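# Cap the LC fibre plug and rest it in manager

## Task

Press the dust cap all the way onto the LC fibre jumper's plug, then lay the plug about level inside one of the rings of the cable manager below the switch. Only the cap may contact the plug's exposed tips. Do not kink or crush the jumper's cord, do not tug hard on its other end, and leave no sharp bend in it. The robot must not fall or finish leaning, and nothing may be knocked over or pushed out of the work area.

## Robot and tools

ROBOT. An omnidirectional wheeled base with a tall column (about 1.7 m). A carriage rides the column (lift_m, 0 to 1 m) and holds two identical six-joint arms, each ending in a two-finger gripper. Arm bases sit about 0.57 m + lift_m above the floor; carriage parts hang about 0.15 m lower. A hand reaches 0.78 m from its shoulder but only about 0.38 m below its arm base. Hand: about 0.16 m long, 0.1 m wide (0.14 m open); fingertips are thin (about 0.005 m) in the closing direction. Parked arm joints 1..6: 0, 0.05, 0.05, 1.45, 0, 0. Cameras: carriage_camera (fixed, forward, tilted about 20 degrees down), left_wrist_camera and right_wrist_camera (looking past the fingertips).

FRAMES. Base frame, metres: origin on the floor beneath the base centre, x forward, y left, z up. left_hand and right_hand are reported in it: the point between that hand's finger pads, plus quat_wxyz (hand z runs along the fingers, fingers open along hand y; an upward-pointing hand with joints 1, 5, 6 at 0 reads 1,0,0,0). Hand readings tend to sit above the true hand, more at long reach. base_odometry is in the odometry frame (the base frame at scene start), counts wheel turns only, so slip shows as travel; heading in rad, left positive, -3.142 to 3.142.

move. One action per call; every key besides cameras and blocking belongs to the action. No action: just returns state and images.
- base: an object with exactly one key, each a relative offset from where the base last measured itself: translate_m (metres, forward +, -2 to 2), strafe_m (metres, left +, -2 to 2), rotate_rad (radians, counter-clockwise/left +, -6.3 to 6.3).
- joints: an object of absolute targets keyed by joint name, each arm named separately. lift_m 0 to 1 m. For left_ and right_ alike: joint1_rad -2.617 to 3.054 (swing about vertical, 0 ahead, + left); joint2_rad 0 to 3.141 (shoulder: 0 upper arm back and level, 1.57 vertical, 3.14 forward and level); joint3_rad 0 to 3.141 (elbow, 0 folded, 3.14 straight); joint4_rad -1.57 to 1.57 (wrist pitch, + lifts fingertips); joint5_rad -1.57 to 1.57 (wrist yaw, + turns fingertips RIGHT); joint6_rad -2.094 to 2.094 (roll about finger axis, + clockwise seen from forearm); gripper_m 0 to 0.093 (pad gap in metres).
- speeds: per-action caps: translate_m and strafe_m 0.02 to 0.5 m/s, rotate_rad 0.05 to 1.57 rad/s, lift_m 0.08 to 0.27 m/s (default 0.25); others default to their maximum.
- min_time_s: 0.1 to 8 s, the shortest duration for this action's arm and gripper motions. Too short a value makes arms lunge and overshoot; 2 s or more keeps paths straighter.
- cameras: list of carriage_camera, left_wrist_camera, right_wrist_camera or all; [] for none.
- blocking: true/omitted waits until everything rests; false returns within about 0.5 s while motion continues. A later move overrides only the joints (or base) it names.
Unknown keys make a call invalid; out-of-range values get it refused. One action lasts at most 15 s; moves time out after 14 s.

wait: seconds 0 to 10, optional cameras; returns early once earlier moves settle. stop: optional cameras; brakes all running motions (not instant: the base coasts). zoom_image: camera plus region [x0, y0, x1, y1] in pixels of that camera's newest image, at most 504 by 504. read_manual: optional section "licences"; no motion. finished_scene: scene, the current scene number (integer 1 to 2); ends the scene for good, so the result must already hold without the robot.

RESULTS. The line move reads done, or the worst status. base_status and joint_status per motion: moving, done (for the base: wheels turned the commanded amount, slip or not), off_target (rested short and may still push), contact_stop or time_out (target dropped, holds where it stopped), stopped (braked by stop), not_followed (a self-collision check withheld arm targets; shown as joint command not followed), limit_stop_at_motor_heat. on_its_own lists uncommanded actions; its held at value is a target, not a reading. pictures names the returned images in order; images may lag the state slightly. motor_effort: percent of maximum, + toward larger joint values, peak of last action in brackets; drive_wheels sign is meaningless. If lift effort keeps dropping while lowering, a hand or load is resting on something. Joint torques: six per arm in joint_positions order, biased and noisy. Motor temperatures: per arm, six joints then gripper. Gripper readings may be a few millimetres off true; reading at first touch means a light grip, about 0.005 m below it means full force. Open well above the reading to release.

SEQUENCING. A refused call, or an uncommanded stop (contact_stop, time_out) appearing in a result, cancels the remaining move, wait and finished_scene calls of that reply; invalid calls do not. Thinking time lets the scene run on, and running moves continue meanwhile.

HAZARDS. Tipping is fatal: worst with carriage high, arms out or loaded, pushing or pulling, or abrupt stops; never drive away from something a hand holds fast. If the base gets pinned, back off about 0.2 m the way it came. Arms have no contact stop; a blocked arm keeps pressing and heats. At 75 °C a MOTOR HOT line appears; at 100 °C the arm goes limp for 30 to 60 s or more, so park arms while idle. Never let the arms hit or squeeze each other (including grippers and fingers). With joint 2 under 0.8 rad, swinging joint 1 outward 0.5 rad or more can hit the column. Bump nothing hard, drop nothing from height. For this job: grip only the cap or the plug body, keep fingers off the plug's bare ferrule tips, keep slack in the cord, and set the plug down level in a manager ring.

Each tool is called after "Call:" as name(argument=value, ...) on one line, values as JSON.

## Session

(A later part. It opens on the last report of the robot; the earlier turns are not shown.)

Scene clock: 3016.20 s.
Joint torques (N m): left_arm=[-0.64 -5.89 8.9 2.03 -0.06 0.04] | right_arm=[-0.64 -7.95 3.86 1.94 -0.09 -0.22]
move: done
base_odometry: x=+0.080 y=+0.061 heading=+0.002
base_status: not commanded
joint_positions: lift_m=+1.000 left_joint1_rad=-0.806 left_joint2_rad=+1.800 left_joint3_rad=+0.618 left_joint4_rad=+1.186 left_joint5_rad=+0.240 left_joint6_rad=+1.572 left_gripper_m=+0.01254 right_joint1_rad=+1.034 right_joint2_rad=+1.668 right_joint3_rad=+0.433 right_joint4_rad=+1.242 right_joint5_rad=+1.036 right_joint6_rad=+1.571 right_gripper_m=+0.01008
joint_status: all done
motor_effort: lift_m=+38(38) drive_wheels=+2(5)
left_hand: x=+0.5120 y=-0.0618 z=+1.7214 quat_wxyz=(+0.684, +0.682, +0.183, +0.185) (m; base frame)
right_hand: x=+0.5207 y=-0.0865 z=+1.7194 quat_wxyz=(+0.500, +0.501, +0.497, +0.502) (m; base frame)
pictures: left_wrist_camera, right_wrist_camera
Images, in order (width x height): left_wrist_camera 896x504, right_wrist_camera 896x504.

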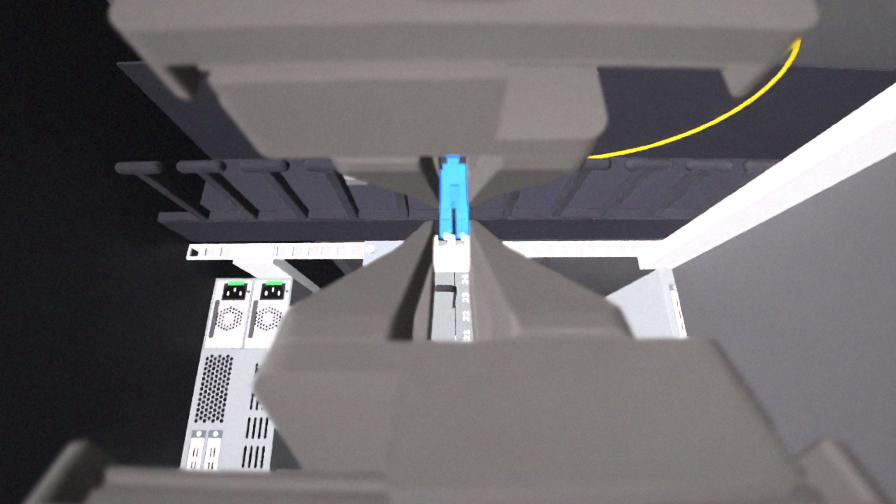

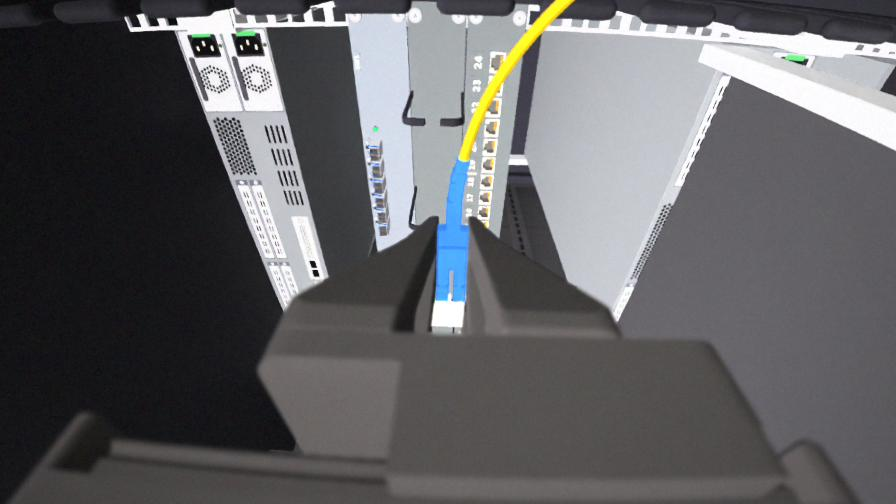

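Call:
move(joints={"left_joint1_rad": -0.814, "left_joint2_rad": 1.8155, "left_joint3_rad": 0.650, "left_joint4_rad": 1.180, "left_joint5_rad": 0.226, "left_joint6_rad": 1.583}, min_time_s=1.0, cameras=["left_wrist_camera", "right_wrist_camera"])

Call:
zoom_image(camera="left_wrist_camera", region=[405, 190, 495, 290])

Call:
zoom_image(camera="right_wrist_camera", region=[405, 250, 505, 340])

Scene clock: 3029.97 s.
Joint torques (N m): left_arm=[-0.61 -5.74 8.94 2.04 -0.06 0.04] | right_arm=[-0.66 -7.97 3.88 1.94 -0.09 -0.22]
move: done
base_odometry: x=+0.080 y=+0.061 heading=+0.002
base_status: not commanded
joint_positions: lift_m=+1.000 left_joint1_rad=-0.806 left_joint2_rad=+1.800 left_joint3_rad=+0.618 left_joint4_rad=+1.186 left_joint5_rad=+0.240 left_joint6_rad=+1.572 left_gripper_m=+0.01254 right_joint1_rad=+1.034 right_joint2_rad=+1.668 right_joint3_rad=+0.433 right_joint4_rad=+1.242 right_joint5_rad=+1.036 right_joint6_rad=+1.571 right_gripper_m=+0.01008
joint_status: all done
motor_effort: lift_m=+38(38) drive_wheels=+1(6)
left_hand: x=+0.5120 y=-0.0618 z=+1.7214 quat_wxyz=(+0.684, +0.682, +0.183, +0.185) (m; base frame)
right_hand: x=+0.5207 y=-0.0865 z=+1.7194 quat_wxyz=(+0.500, +0.501, +0.497, +0.502) (m; base frame)
pictures: left_wrist_camera, right_wrist_camera
Images, in order (width x height): left_wrist_camera 896x504, right_wrist_camera 896x504.

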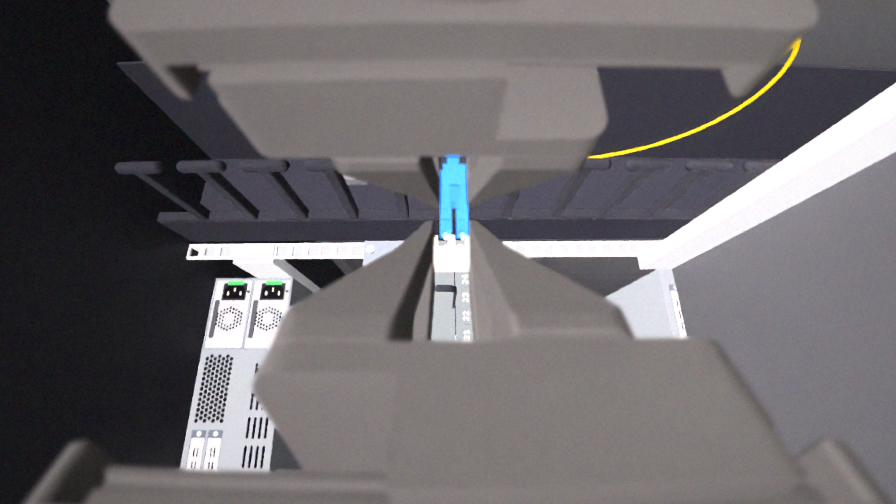

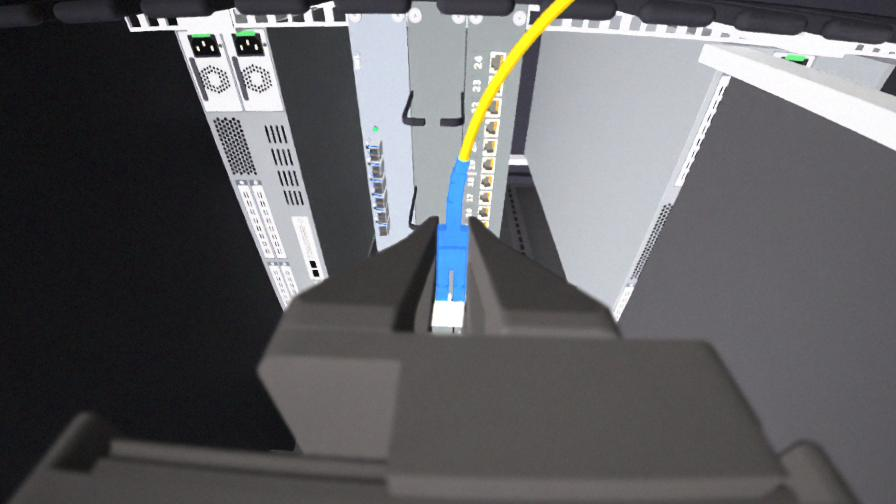

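Scaled by 5.040 from the camera's 896x504 image, which has a finer 1280x720 frame.

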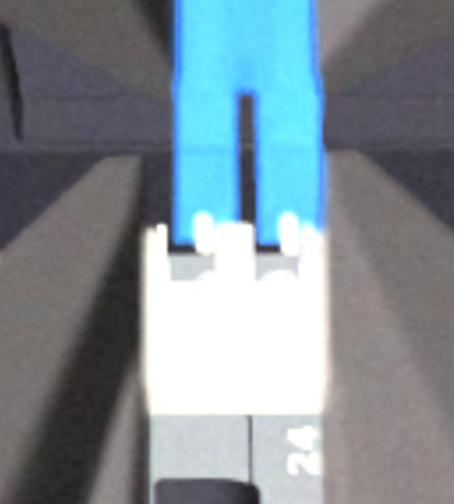

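Scaled by 5.040 from the camera's 896x504 image, which has a finer 1280x720 frame.

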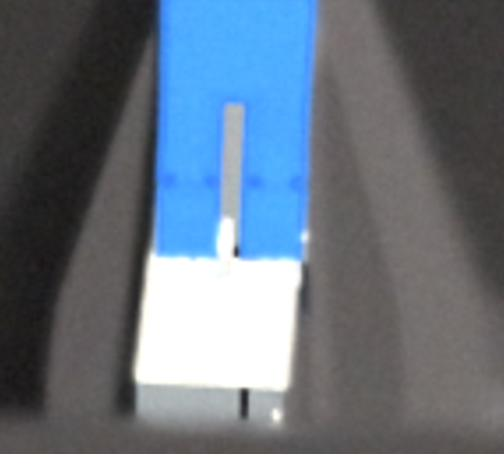

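Call:
move(joints={"left_joint1_rad": -0.814, "left_joint2_rad": 1.8185, "left_joint3_rad": 0.650, "left_joint4_rad": 1.180, "left_joint5_rad": 0.226, "left_joint6_rad": 1.583}, min_time_s=0.5, cameras=["left_wrist_camera", "right_wrist_camera"])

Call:
zoom_image(camera="left_wrist_camera", region=[405, 190, 495, 290])

Scene clock: 3125.50 s.
Joint torques (N m): left_arm=[-0.59 -5.96 8.88 2.05 -0.06 0.04] | right_arm=[-0.66 -7.95 3.85 1.94 -0.08 -0.22]
Motor temperatures (°C): left_arm=[29 49 57 50 29 33 36] | right_arm=[31 44 39 45 31 30 37]
move: done
base_odometry: x=+0.080 y=+0.061 heading=+0.002
base_status: not commanded
joint_positions: lift_m=+1.000 left_joint1_rad=-0.806 left_joint2_rad=+1.806 left_joint3_rad=+0.618 left_joint4_rad=+1.185 left_joint5_rad=+0.239 left_joint6_rad=+1.572 left_gripper_m=+0.01254 right_joint1_rad=+1.034 right_joint2_rad=+1.668 right_joint3_rad=+0.433 right_joint4_rad=+1.242 right_joint5_rad=+1.036 right_joint6_rad=+1.571 right_gripper_m=+0.01008
joint_status: all done
motor_effort: lift_m=+38(38) drive_wheels=+2(5)
left_hand: x=+0.5122 y=-0.0620 z=+1.7187 quat_wxyz=(+0.682, +0.684, +0.184, +0.184) (m; base frame)
right_hand: x=+0.5207 y=-0.0865 z=+1.7194 quat_wxyz=(+0.500, +0.501, +0.497, +0.502) (m; base frame)
pictures: left_wrist_camera, right_wrist_camera
Images, in order (width x height): left_wrist_camera 896x504, right_wrist_camera 896x504.

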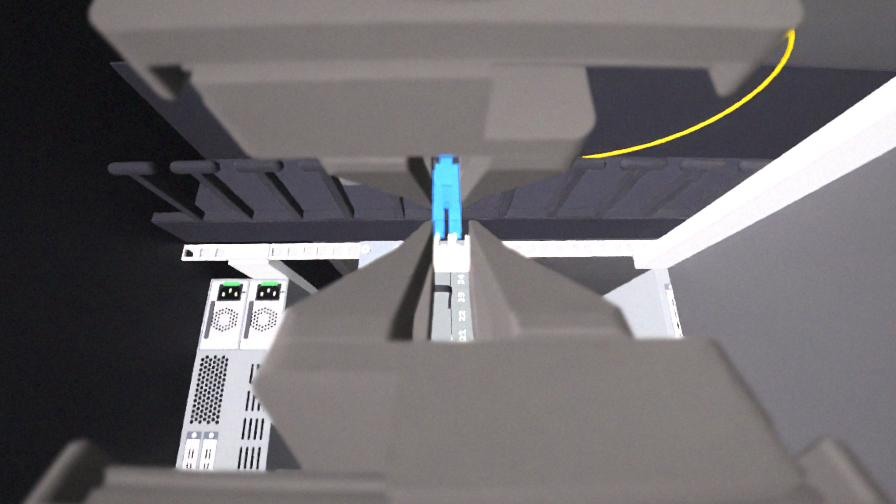

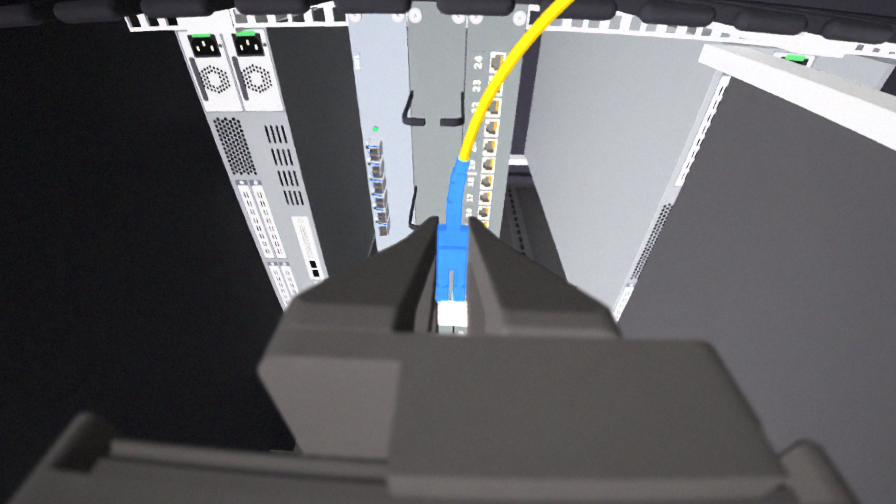

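Scaled by 5.040 from the camera's 896x504 image, which has a finer 1280x720 frame.

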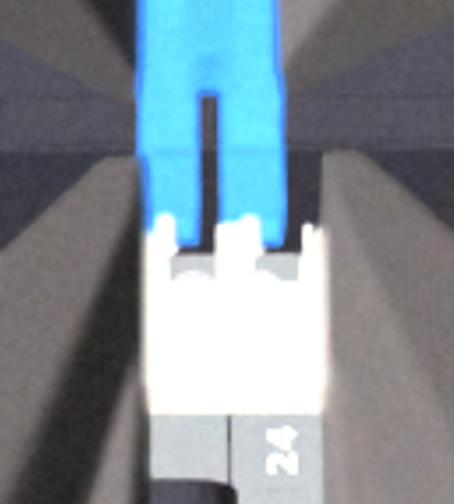

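Call:
move(joints={"left_joint1_rad": -0.727, "left_joint2_rad": 1.695, "left_joint3_rad": 0.512, "left_joint4_rad": 1.222, "left_joint5_rad": 0.322, "left_joint6_rad": 1.583}, min_time_s=1.5, cameras=[])

Call:
move(joints={"left_joint1_rad": -0.8065, "left_joint2_rad": 1.8035, "left_joint3_rad": 0.634, "left_joint4_rad": 1.180, "left_joint5_rad": 0.234, "left_joint6_rad": 1.583}, min_time_s=2.0, cameras=["left_wrist_camera", "right_wrist_camera"])

Call:
zoom_image(camera="left_wrist_camera", region=[405, 190, 495, 290])

Call:
zoom_image(camera="right_wrist_camera", region=[405, 250, 505, 340])

Scene clock: 3160.20 s.
Joint torques (N m): left_arm=[0.69 -8.72 4.74 2.25 0.18 0.05] | right_arm=[-0.65 -7.97 3.85 1.95 -0.09 -0.22]
Motor temperatures (°C): left_arm=[29 49 57 50 29 33 36] | right_arm=[31 45 39 45 31 30 37]
move: done
base_odometry: x=+0.080 y=+0.061 heading=+0.002
base_status: not commanded
joint_positions: lift_m=+1.000 left_joint1_rad=-0.735 left_joint2_rad=+1.725 left_joint3_rad=+0.527 left_joint4_rad=+1.206 left_joint5_rad=+0.308 left_joint6_rad=+1.572 left_gripper_m=+0.01254 right_joint1_rad=+1.034 right_joint2_rad=+1.668 right_joint3_rad=+0.433 right_joint4_rad=+1.242 right_joint5_rad=+1.036 right_joint6_rad=+1.571 right_gripper_m=+0.01008
joint_status: all done
motor_effort: lift_m=+38(38) drive_wheels=+0(4)
left_hand: x=+0.5104 y=-0.0309 z=+1.7235 quat_wxyz=(+0.685, +0.681, +0.183, +0.186) (m; base frame)
right_hand: x=+0.5207 y=-0.0865 z=+1.7194 quat_wxyz=(+0.500, +0.501, +0.497, +0.502) (m; base frame)
pictures: none
No camera images: "cameras" was empty.

Scene clock: 3162.50 s.
Joint torques (N m): left_arm=[-0.59 -5.78 8.87 2.03 -0.07 0.05] | right_arm=[-0.68 -7.92 3.86 1.94 -0.09 -0.22]
Motor temperatures (°C): left_arm=[29 49 56 50 29 33 36] | right_arm=[31 45 39 45 31 30 37]
move: done
base_odometry: x=+0.080 y=+0.061 heading=+0.002
base_status: not commanded
joint_positions: lift_m=+1.000 left_joint1_rad=-0.798 left_joint2_rad=+1.790 left_joint3_rad=+0.603 left_joint4_rad=+1.187 left_joint5_rad=+0.248 left_joint6_rad=+1.572 left_gripper_m=+0.01254 right_joint1_rad=+1.034 right_joint2_rad=+1.668 right_joint3_rad=+0.433 right_joint4_rad=+1.242 right_joint5_rad=+1.036 right_joint6_rad=+1.571 right_gripper_m=+0.01008
joint_status: all done
motor_effort: lift_m=+38(38) drive_wheels=+2(5)
left_hand: x=+0.5109 y=-0.0576 z=+1.7199 quat_wxyz=(+0.682, +0.683, +0.183, +0.184) (m; base frame)
right_hand: x=+0.5207 y=-0.0865 z=+1.7194 quat_wxyz=(+0.500, +0.501, +0.497, +0.502) (m; base frame)
pictures: left_wrist_camera, right_wrist_camera
Images, in order (width x height): left_wrist_camera 896x504, right_wrist_camera 896x504.

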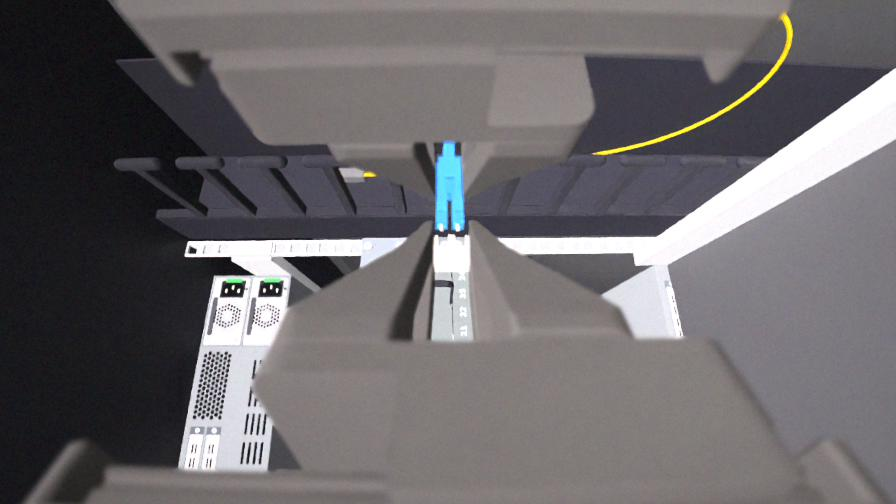

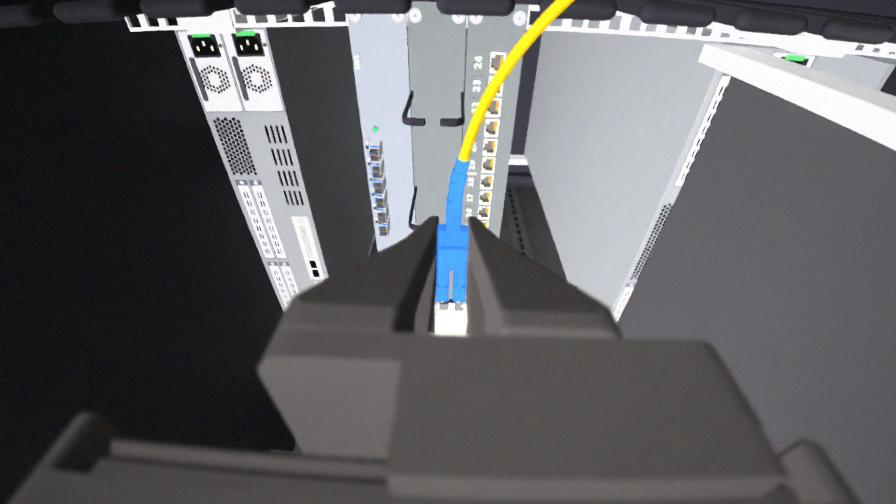

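Scaled by 5.040 from the camera's 896x504 image, which has a finer 1280x720 frame.

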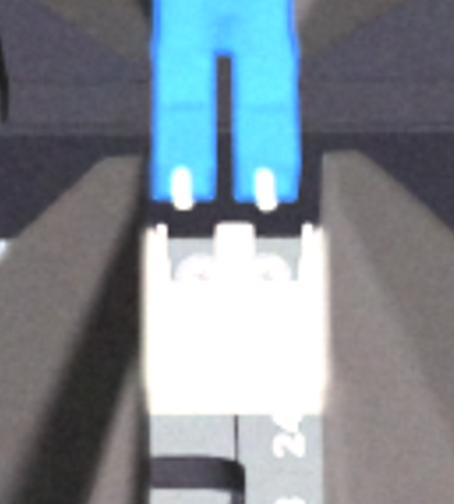

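Scaled by 5.040 from the camera's 896x504 image, which has a finer 1280x720 frame.

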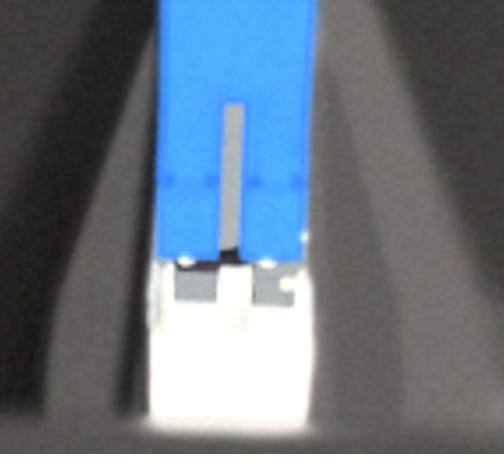

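Call:
move(joints={"left_joint1_rad": -0.8256, "left_joint2_rad": 1.8193, "left_joint3_rad": 0.6576, "left_joint4_rad": 1.1725, "left_joint5_rad": 0.2138, "left_joint6_rad": 1.583}, min_time_s=2.0, cameras=["left_wrist_camera", "right_wrist_camera"])

Call:
zoom_image(camera="left_wrist_camera", region=[405, 190, 495, 290])

Call:
zoom_image(camera="right_wrist_camera", region=[405, 250, 505, 340])

Scene clock: 3179.87 s.
Joint torques (N m): left_arm=[-0.7 -5.89 8.91 2.03 -0.04 0.04] | right_arm=[-0.66 -7.94 3.86 1.94 -0.09 -0.22]
Motor temperatures (°C): left_arm=[29 48 56 50 29 33 36] | right_arm=[31 45 39 45 31 30 37]
move: done
base_odometry: x=+0.080 y=+0.061 heading=+0.002
base_status: not commanded
joint_positions: lift_m=+1.000 left_joint1_rad=-0.816 left_joint2_rad=+1.806 left_joint3_rad=+0.626 left_joint4_rad=+1.179 left_joint5_rad=+0.225 left_joint6_rad=+1.572 left_gripper_m=+0.01254 right_joint1_rad=+1.034 right_joint2_rad=+1.668 right_joint3_rad=+0.433 right_joint4_rad=+1.242 right_joint5_rad=+1.036 right_joint6_rad=+1.571 right_gripper_m=+0.01008
joint_status: all done
motor_effort: lift_m=+38(38) drive_wheels=+2(5)
left_hand: x=+0.5116 y=-0.0649 z=+1.7203 quat_wxyz=(+0.682, +0.683, +0.185, +0.185) (m; base frame)
right_hand: x=+0.5207 y=-0.0865 z=+1.7194 quat_wxyz=(+0.500, +0.501, +0.497, +0.502) (m; base frame)
pictures: left_wrist_camera, right_wrist_camera
Images, in order (width x height): left_wrist_camera 896x504, right_wrist_camera 896x504.

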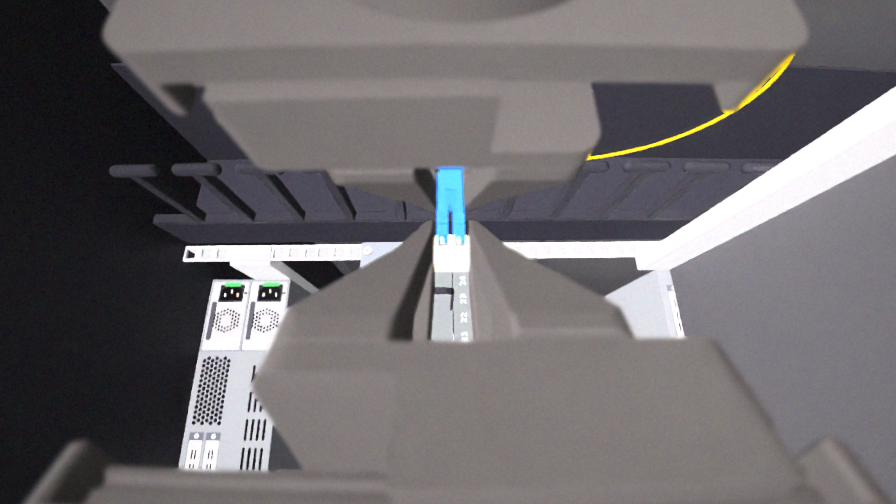

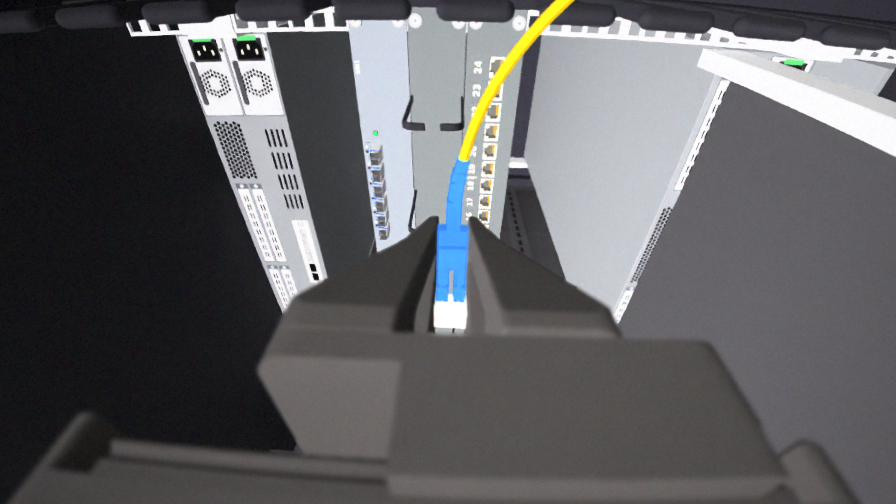

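Scaled by 5.040 from the camera's 896x504 image, which has a finer 1280x720 frame.

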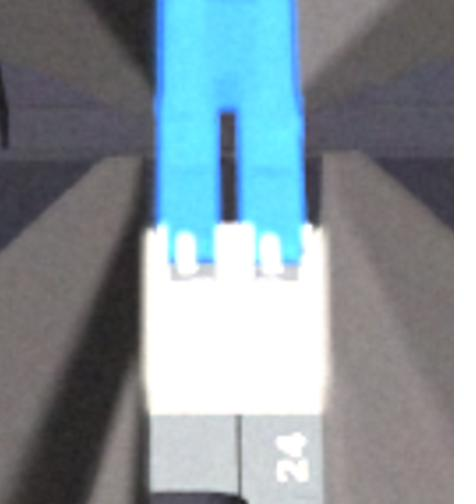

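Scaled by 5.040 from the camera's 896x504 image, which has a finer 1280x720 frame.

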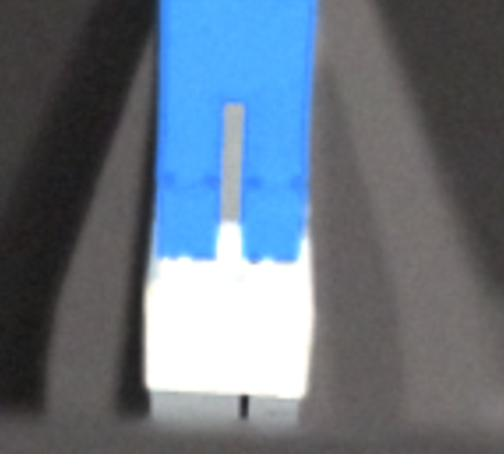

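Call:
move(joints={"left_joint1_rad": -0.8350, "left_joint2_rad": 1.8281, "left_joint3_rad": 0.670, "left_joint4_rad": 1.169, "left_joint5_rad": 0.205, "left_joint6_rad": 1.583}, min_time_s=1.0, cameras=["left_wrist_camera", "right_wrist_camera"])

Call:
zoom_image(camera="left_wrist_camera", region=[405, 190, 495, 290])

Call:
zoom_image(camera="right_wrist_camera", region=[405, 250, 505, 340])

Scene clock: 3229.60 s.
Joint torques (N m): left_arm=[-0.88 -5.93 9.17 2.01 0 0.04] | right_arm=[-0.2 -7.95 3.85 1.94 -0.1 -0.23]
Motor temperatures (°C): left_arm=[29 48 56 50 29 33 36] | right_arm=[31 45 39 45 31 30 37]
move: done
base_odometry: x=+0.080 y=+0.061 heading=+0.002
base_status: not commanded
joint_positions: lift_m=+1.000 left_joint1_rad=-0.824 left_joint2_rad=+1.814 left_joint3_rad=+0.635 left_joint4_rad=+1.177 left_joint5_rad=+0.213 left_joint6_rad=+1.572 left_gripper_m=+0.01254 right_joint1_rad=+1.029 right_joint2_rad=+1.668 right_joint3_rad=+0.433 right_joint4_rad=+1.242 right_joint5_rad=+1.037 right_joint6_rad=+1.571 right_gripper_m=+0.01008
joint_status: all done
motor_effort: lift_m=+38(38) drive_wheels=-1(6)
left_hand: x=+0.5122 y=-0.0678 z=+1.7199 quat_wxyz=(+0.682, +0.682, +0.187, +0.187) (m; base frame)
right_hand: x=+0.5217 y=-0.0881 z=+1.7194 quat_wxyz=(+0.501, +0.503, +0.496, +0.500) (m; base frame)
pictures: left_wrist_camera, right_wrist_camera
Images, in order (width x height): left_wrist_camera 896x504, right_wrist_camera 896x504.

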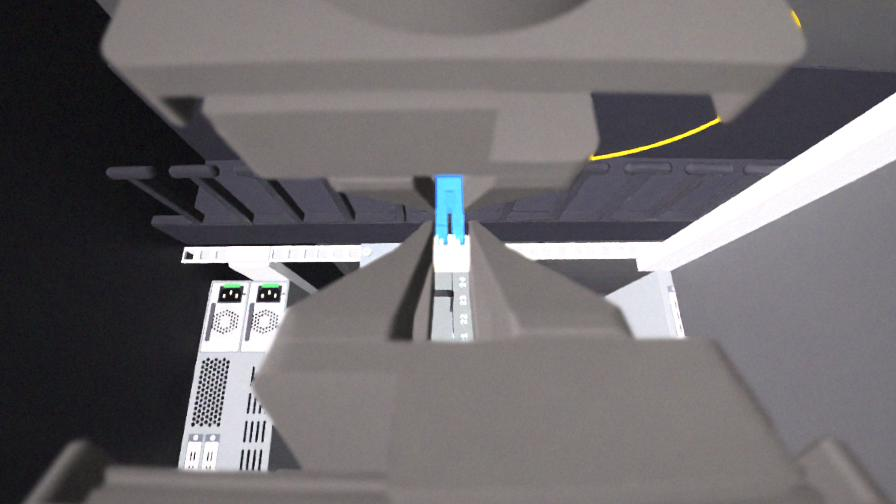

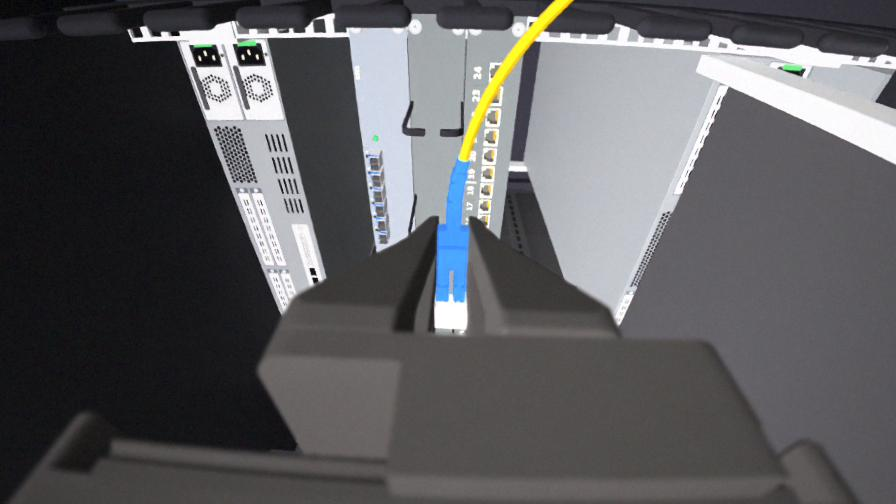

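Scaled by 5.040 from the camera's 896x504 image, which has a finer 1280x720 frame.

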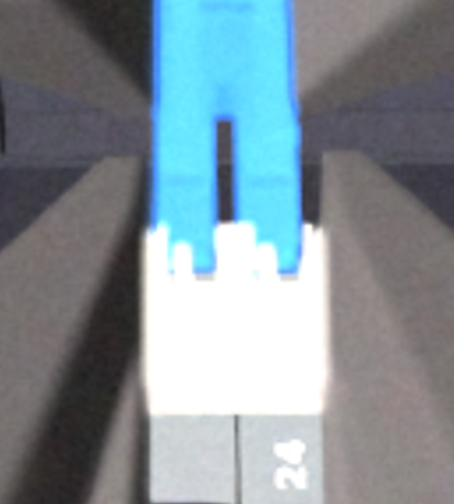

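Scaled by 5.040 from the camera's 896x504 image, which has a finer 1280x720 frame.

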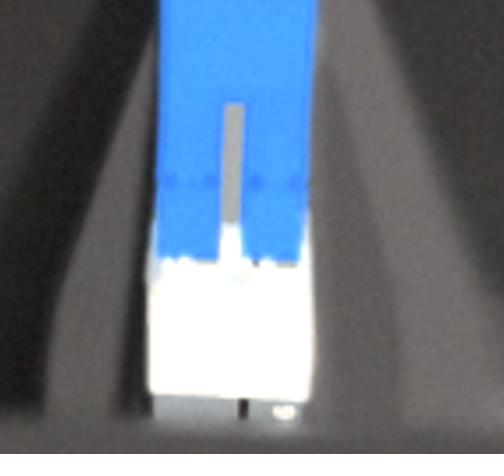

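Call:
move(joints={"left_joint1_rad": -0.8440, "left_joint2_rad": 1.8335, "left_joint3_rad": 0.684, "left_joint4_rad": 1.166, "left_joint5_rad": 0.197, "left_joint6_rad": 1.583}, min_time_s=1.0, cameras=["left_wrist_camera", "right_wrist_camera"])

Call:
zoom_image(camera="left_wrist_camera", region=[405, 190, 495, 290])

Call:
zoom_image(camera="right_wrist_camera", region=[405, 250, 505, 340])

Scene clock: 3245.57 s.
Joint torques (N m): left_arm=[-1.03 -6 9.47 2.07 0.02 0.05] | right_arm=[0.02 -7.94 3.84 1.93 -0.21 -0.22]
Motor temperatures (°C): left_arm=[29 48 57 49 29 33 36] | right_arm=[31 45 38 45 31 30 37]
move: done
base_odometry: x=+0.080 y=+0.061 heading=+0.002
base_status: not commanded
joint_positions: lift_m=+1.000 left_joint1_rad=-0.831 left_joint2_rad=+1.819 left_joint3_rad=+0.647 left_joint4_rad=+1.170 left_joint5_rad=+0.201 left_joint6_rad=+1.572 left_gripper_m=+0.01254 right_joint1_rad=+1.027 right_joint2_rad=+1.668 right_joint3_rad=+0.433 right_joint4_rad=+1.241 right_joint5_rad=+1.048 right_joint6_rad=+1.571 right_gripper_m=+0.01008
joint_status: all done
motor_effort: lift_m=+38(38) drive_wheels=+2(5)
left_hand: x=+0.5131 y=-0.0708 z=+1.7201 quat_wxyz=(+0.681, +0.682, +0.188, +0.188) (m; base frame)
right_hand: x=+0.5222 y=-0.0907 z=+1.7194 quat_wxyz=(+0.505, +0.506, +0.493, +0.497) (m; base frame)
pictures: left_wrist_camera, right_wrist_camera
Images, in order (width x height): left_wrist_camera 896x504, right_wrist_camera 896x504.

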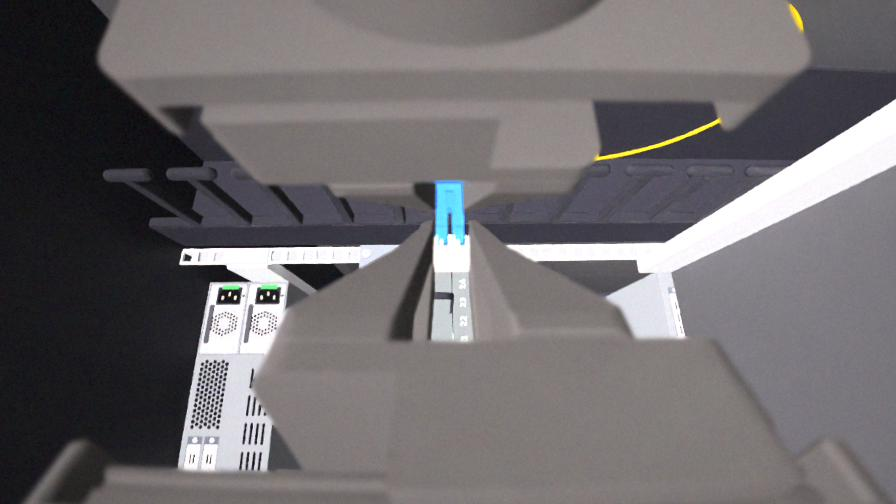

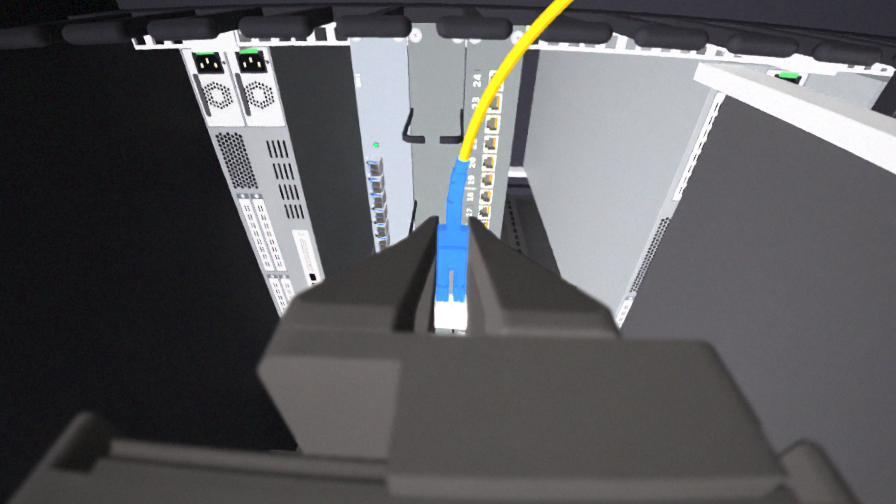

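Scaled by 5.040 from the camera's 896x504 image, which has a finer 1280x720 frame.

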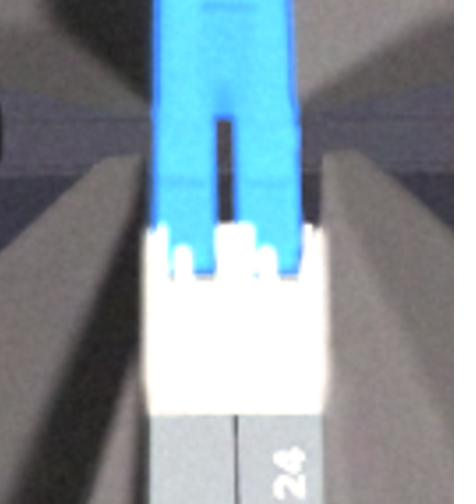

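Scaled by 5.040 from the camera's 896x504 image, which has a finer 1280x720 frame.

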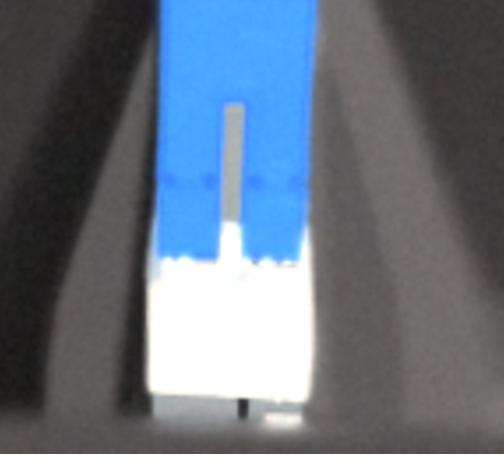

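Call:
zoom_image(camera="right_wrist_camera", region=[428, 285, 474, 335])

Call:
zoom_image(camera="left_wrist_camera", region=[428, 220, 474, 280])

Scaled by 10.080 from the camera's 896x504 image, which has a finer 1280x720 frame.

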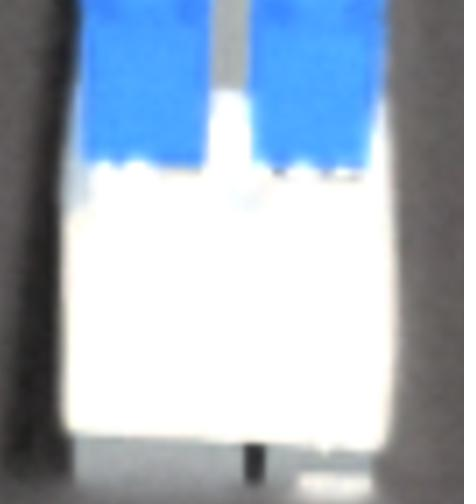

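Scaled by 8.400 from the camera's 896x504 image, which has a finer 1280x720 frame.

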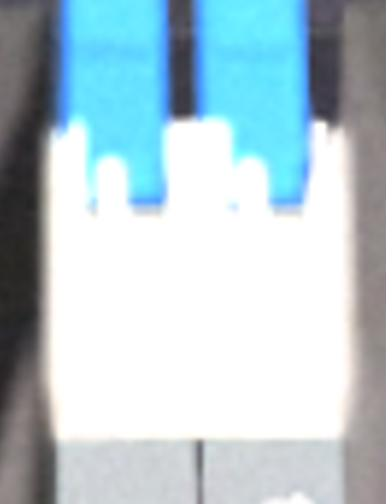

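Call:
move(joints={"left_joint1_rad": -0.799, "left_joint2_rad": 1.8335, "left_joint3_rad": 0.684, "left_joint4_rad": 1.188, "left_joint5_rad": 0.251, "left_joint6_rad": 1.583}, min_time_s=1.0, cameras=["left_wrist_camera", "right_wrist_camera"])

Call:
zoom_image(camera="left_wrist_camera", region=[405, 190, 495, 290])

Call:
zoom_image(camera="right_wrist_camera", region=[405, 250, 505, 340])

Scene clock: 3308.20 s.
Joint torques (N m): left_arm=[0.64 -6.02 9.02 2.29 0.22 0.05] | right_arm=[0.02 -7.88 3.86 1.94 -0.12 -0.21]
Motor temperatures (°C): left_arm=[29 48 60 48 29 33 36] | right_arm=[31 45 38 45 31 30 37]
move: done
base_odometry: x=+0.080 y=+0.061 heading=+0.002
base_status: not commanded
joint_positions: lift_m=+1.000 left_joint1_rad=-0.806 left_joint2_rad=+1.819 left_joint3_rad=+0.652 left_joint4_rad=+1.171 left_joint5_rad=+0.235 left_joint6_rad=+1.572 left_gripper_m=+0.01254 right_joint1_rad=+1.027 right_joint2_rad=+1.668 right_joint3_rad=+0.433 right_joint4_rad=+1.241 right_joint5_rad=+1.039 right_joint6_rad=+1.571 right_gripper_m=+0.01008
joint_status: all done
motor_effort: lift_m=+38(38) drive_wheels=+0(6)
left_hand: x=+0.5180 y=-0.0671 z=+1.7222 quat_wxyz=(+0.683, +0.682, +0.184, +0.186) (m; base frame)
right_hand: x=+0.5222 y=-0.0892 z=+1.7195 quat_wxyz=(+0.502, +0.504, +0.495, +0.499) (m; base frame)
pictures: left_wrist_camera, right_wrist_camera
Images, in order (width x height): left_wrist_camera 896x504, right_wrist_camera 896x504.

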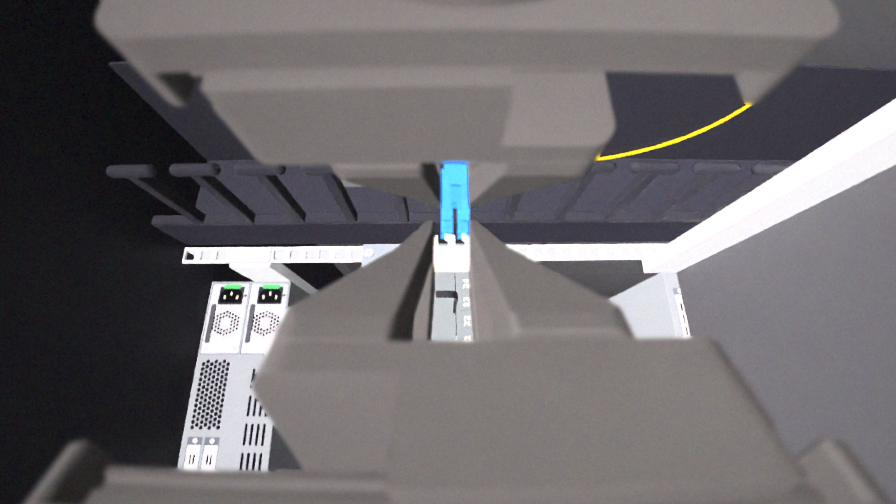

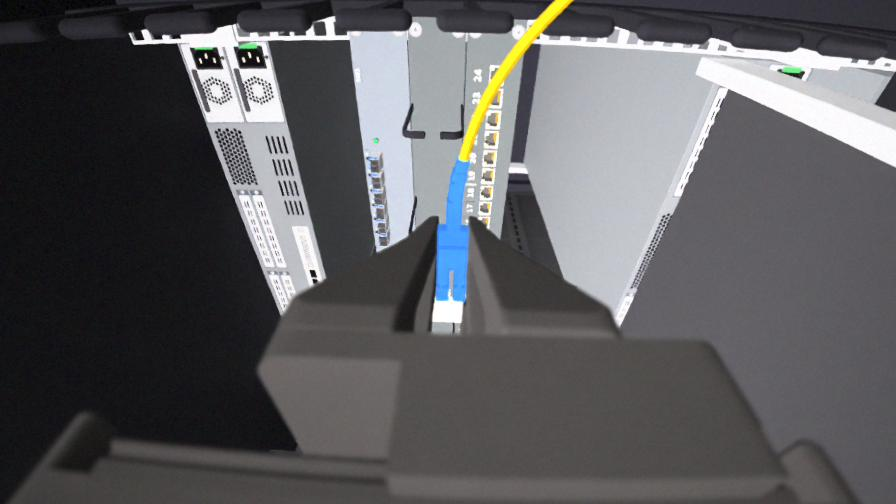

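Scaled by 5.040 from the camera's 896x504 image, which has a finer 1280x720 frame.

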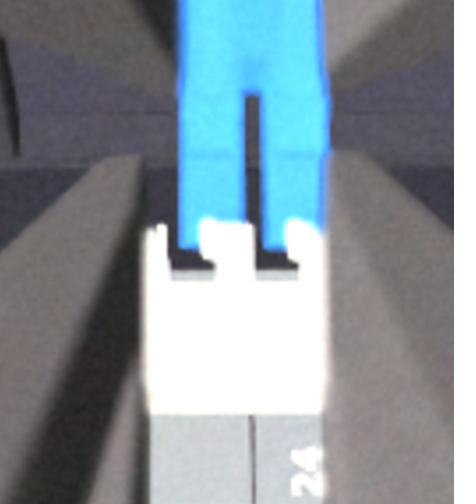

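Scaled by 5.040 from the camera's 896x504 image, which has a finer 1280x720 frame.

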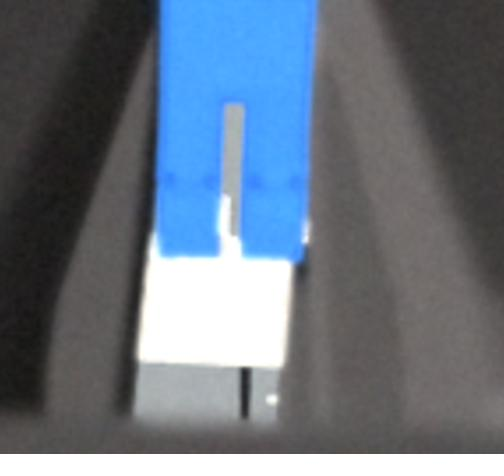

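Call:
move(joints={"left_joint1_rad": -0.8260, "left_joint2_rad": 1.8459, "left_joint3_rad": 0.696, "left_joint4_rad": 1.161, "left_joint5_rad": 0.214, "left_joint6_rad": 1.583}, min_time_s=1.0, cameras=["left_wrist_camera", "right_wrist_camera"])

Call:
zoom_image(camera="left_wrist_camera", region=[405, 190, 495, 290])

Call:
zoom_image(camera="right_wrist_camera", region=[405, 250, 505, 340])

Scene clock: 3327.97 s.
Joint torques (N m): left_arm=[-0.84 -5.98 9.31 2 -0.04 0.05] | right_arm=[0.03 -7.88 3.86 1.97 -0.19 -0.22]
Motor temperatures (°C): left_arm=[29 48 59 48 29 33 36] | right_arm=[31 44 38 45 31 30 37]
move: done
base_odometry: x=+0.080 y=+0.061 heading=+0.002
base_status: not commanded
joint_positions: lift_m=+1.000 left_joint1_rad=-0.815 left_joint2_rad=+1.830 left_joint3_rad=+0.661 left_joint4_rad=+1.171 left_joint5_rad=+0.225 left_joint6_rad=+1.572 left_gripper_m=+0.01254 right_joint1_rad=+1.027 right_joint2_rad=+1.668 right_joint3_rad=+0.433 right_joint4_rad=+1.238 right_joint5_rad=+1.046 right_joint6_rad=+1.571 right_gripper_m=+0.01008
joint_status: all done
motor_effort: lift_m=+38(38) drive_wheels=-1(4)
left_hand: x=+0.5179 y=-0.0705 z=+1.7209 quat_wxyz=(+0.683, +0.682, +0.185, +0.186) (m; base frame)
right_hand: x=+0.5222 y=-0.0904 z=+1.7190 quat_wxyz=(+0.504, +0.505, +0.494, +0.496) (m; base frame)
pictures: left_wrist_camera, right_wrist_camera
Images, in order (width x height): left_wrist_camera 896x504, right_wrist_camera 896x504.

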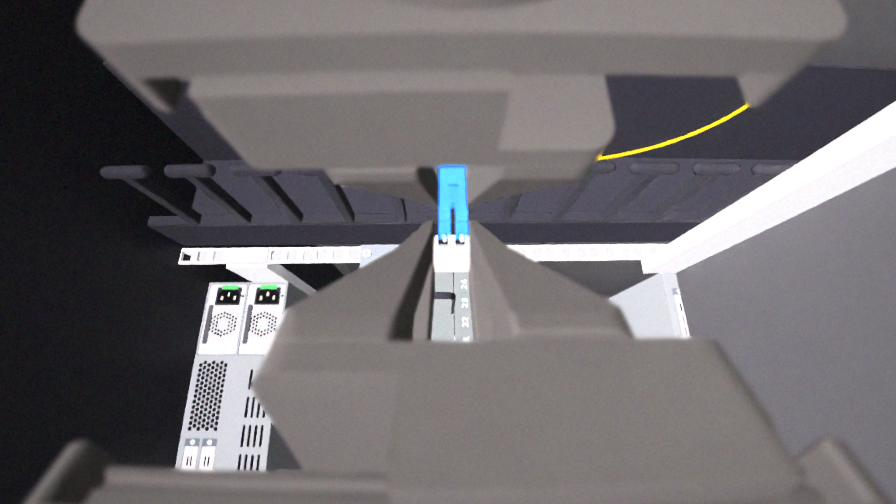

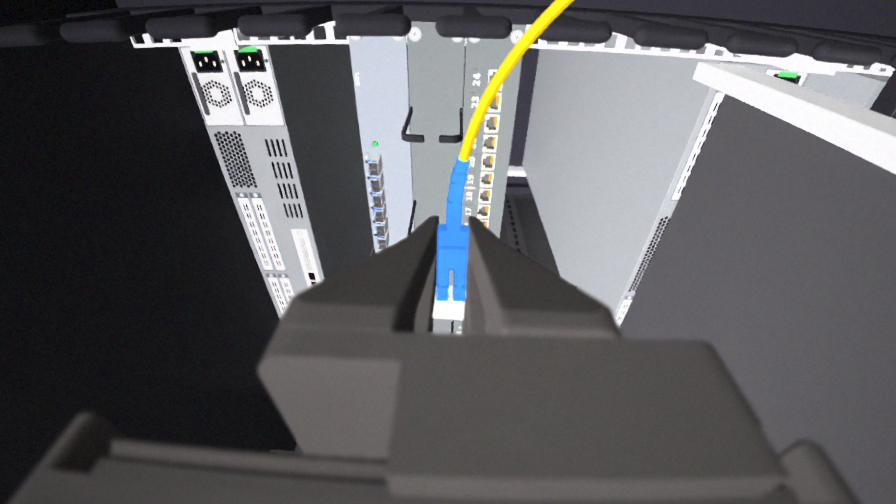

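Scaled by 5.040 from the camera's 896x504 image, which has a finer 1280x720 frame.

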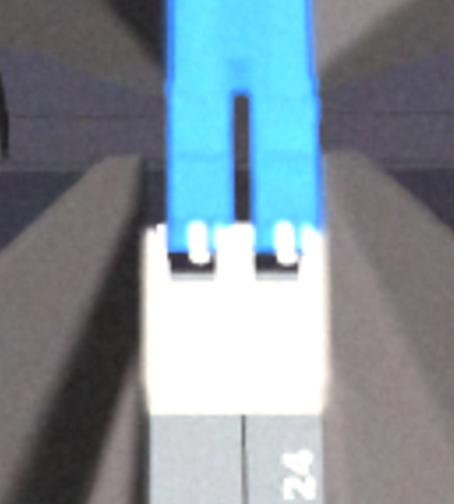

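Scaled by 5.040 from the camera's 896x504 image, which has a finer 1280x720 frame.

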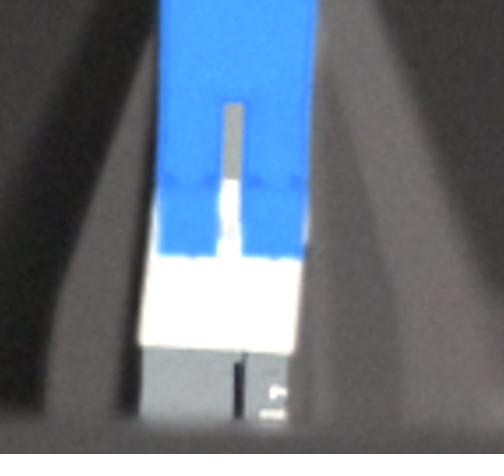

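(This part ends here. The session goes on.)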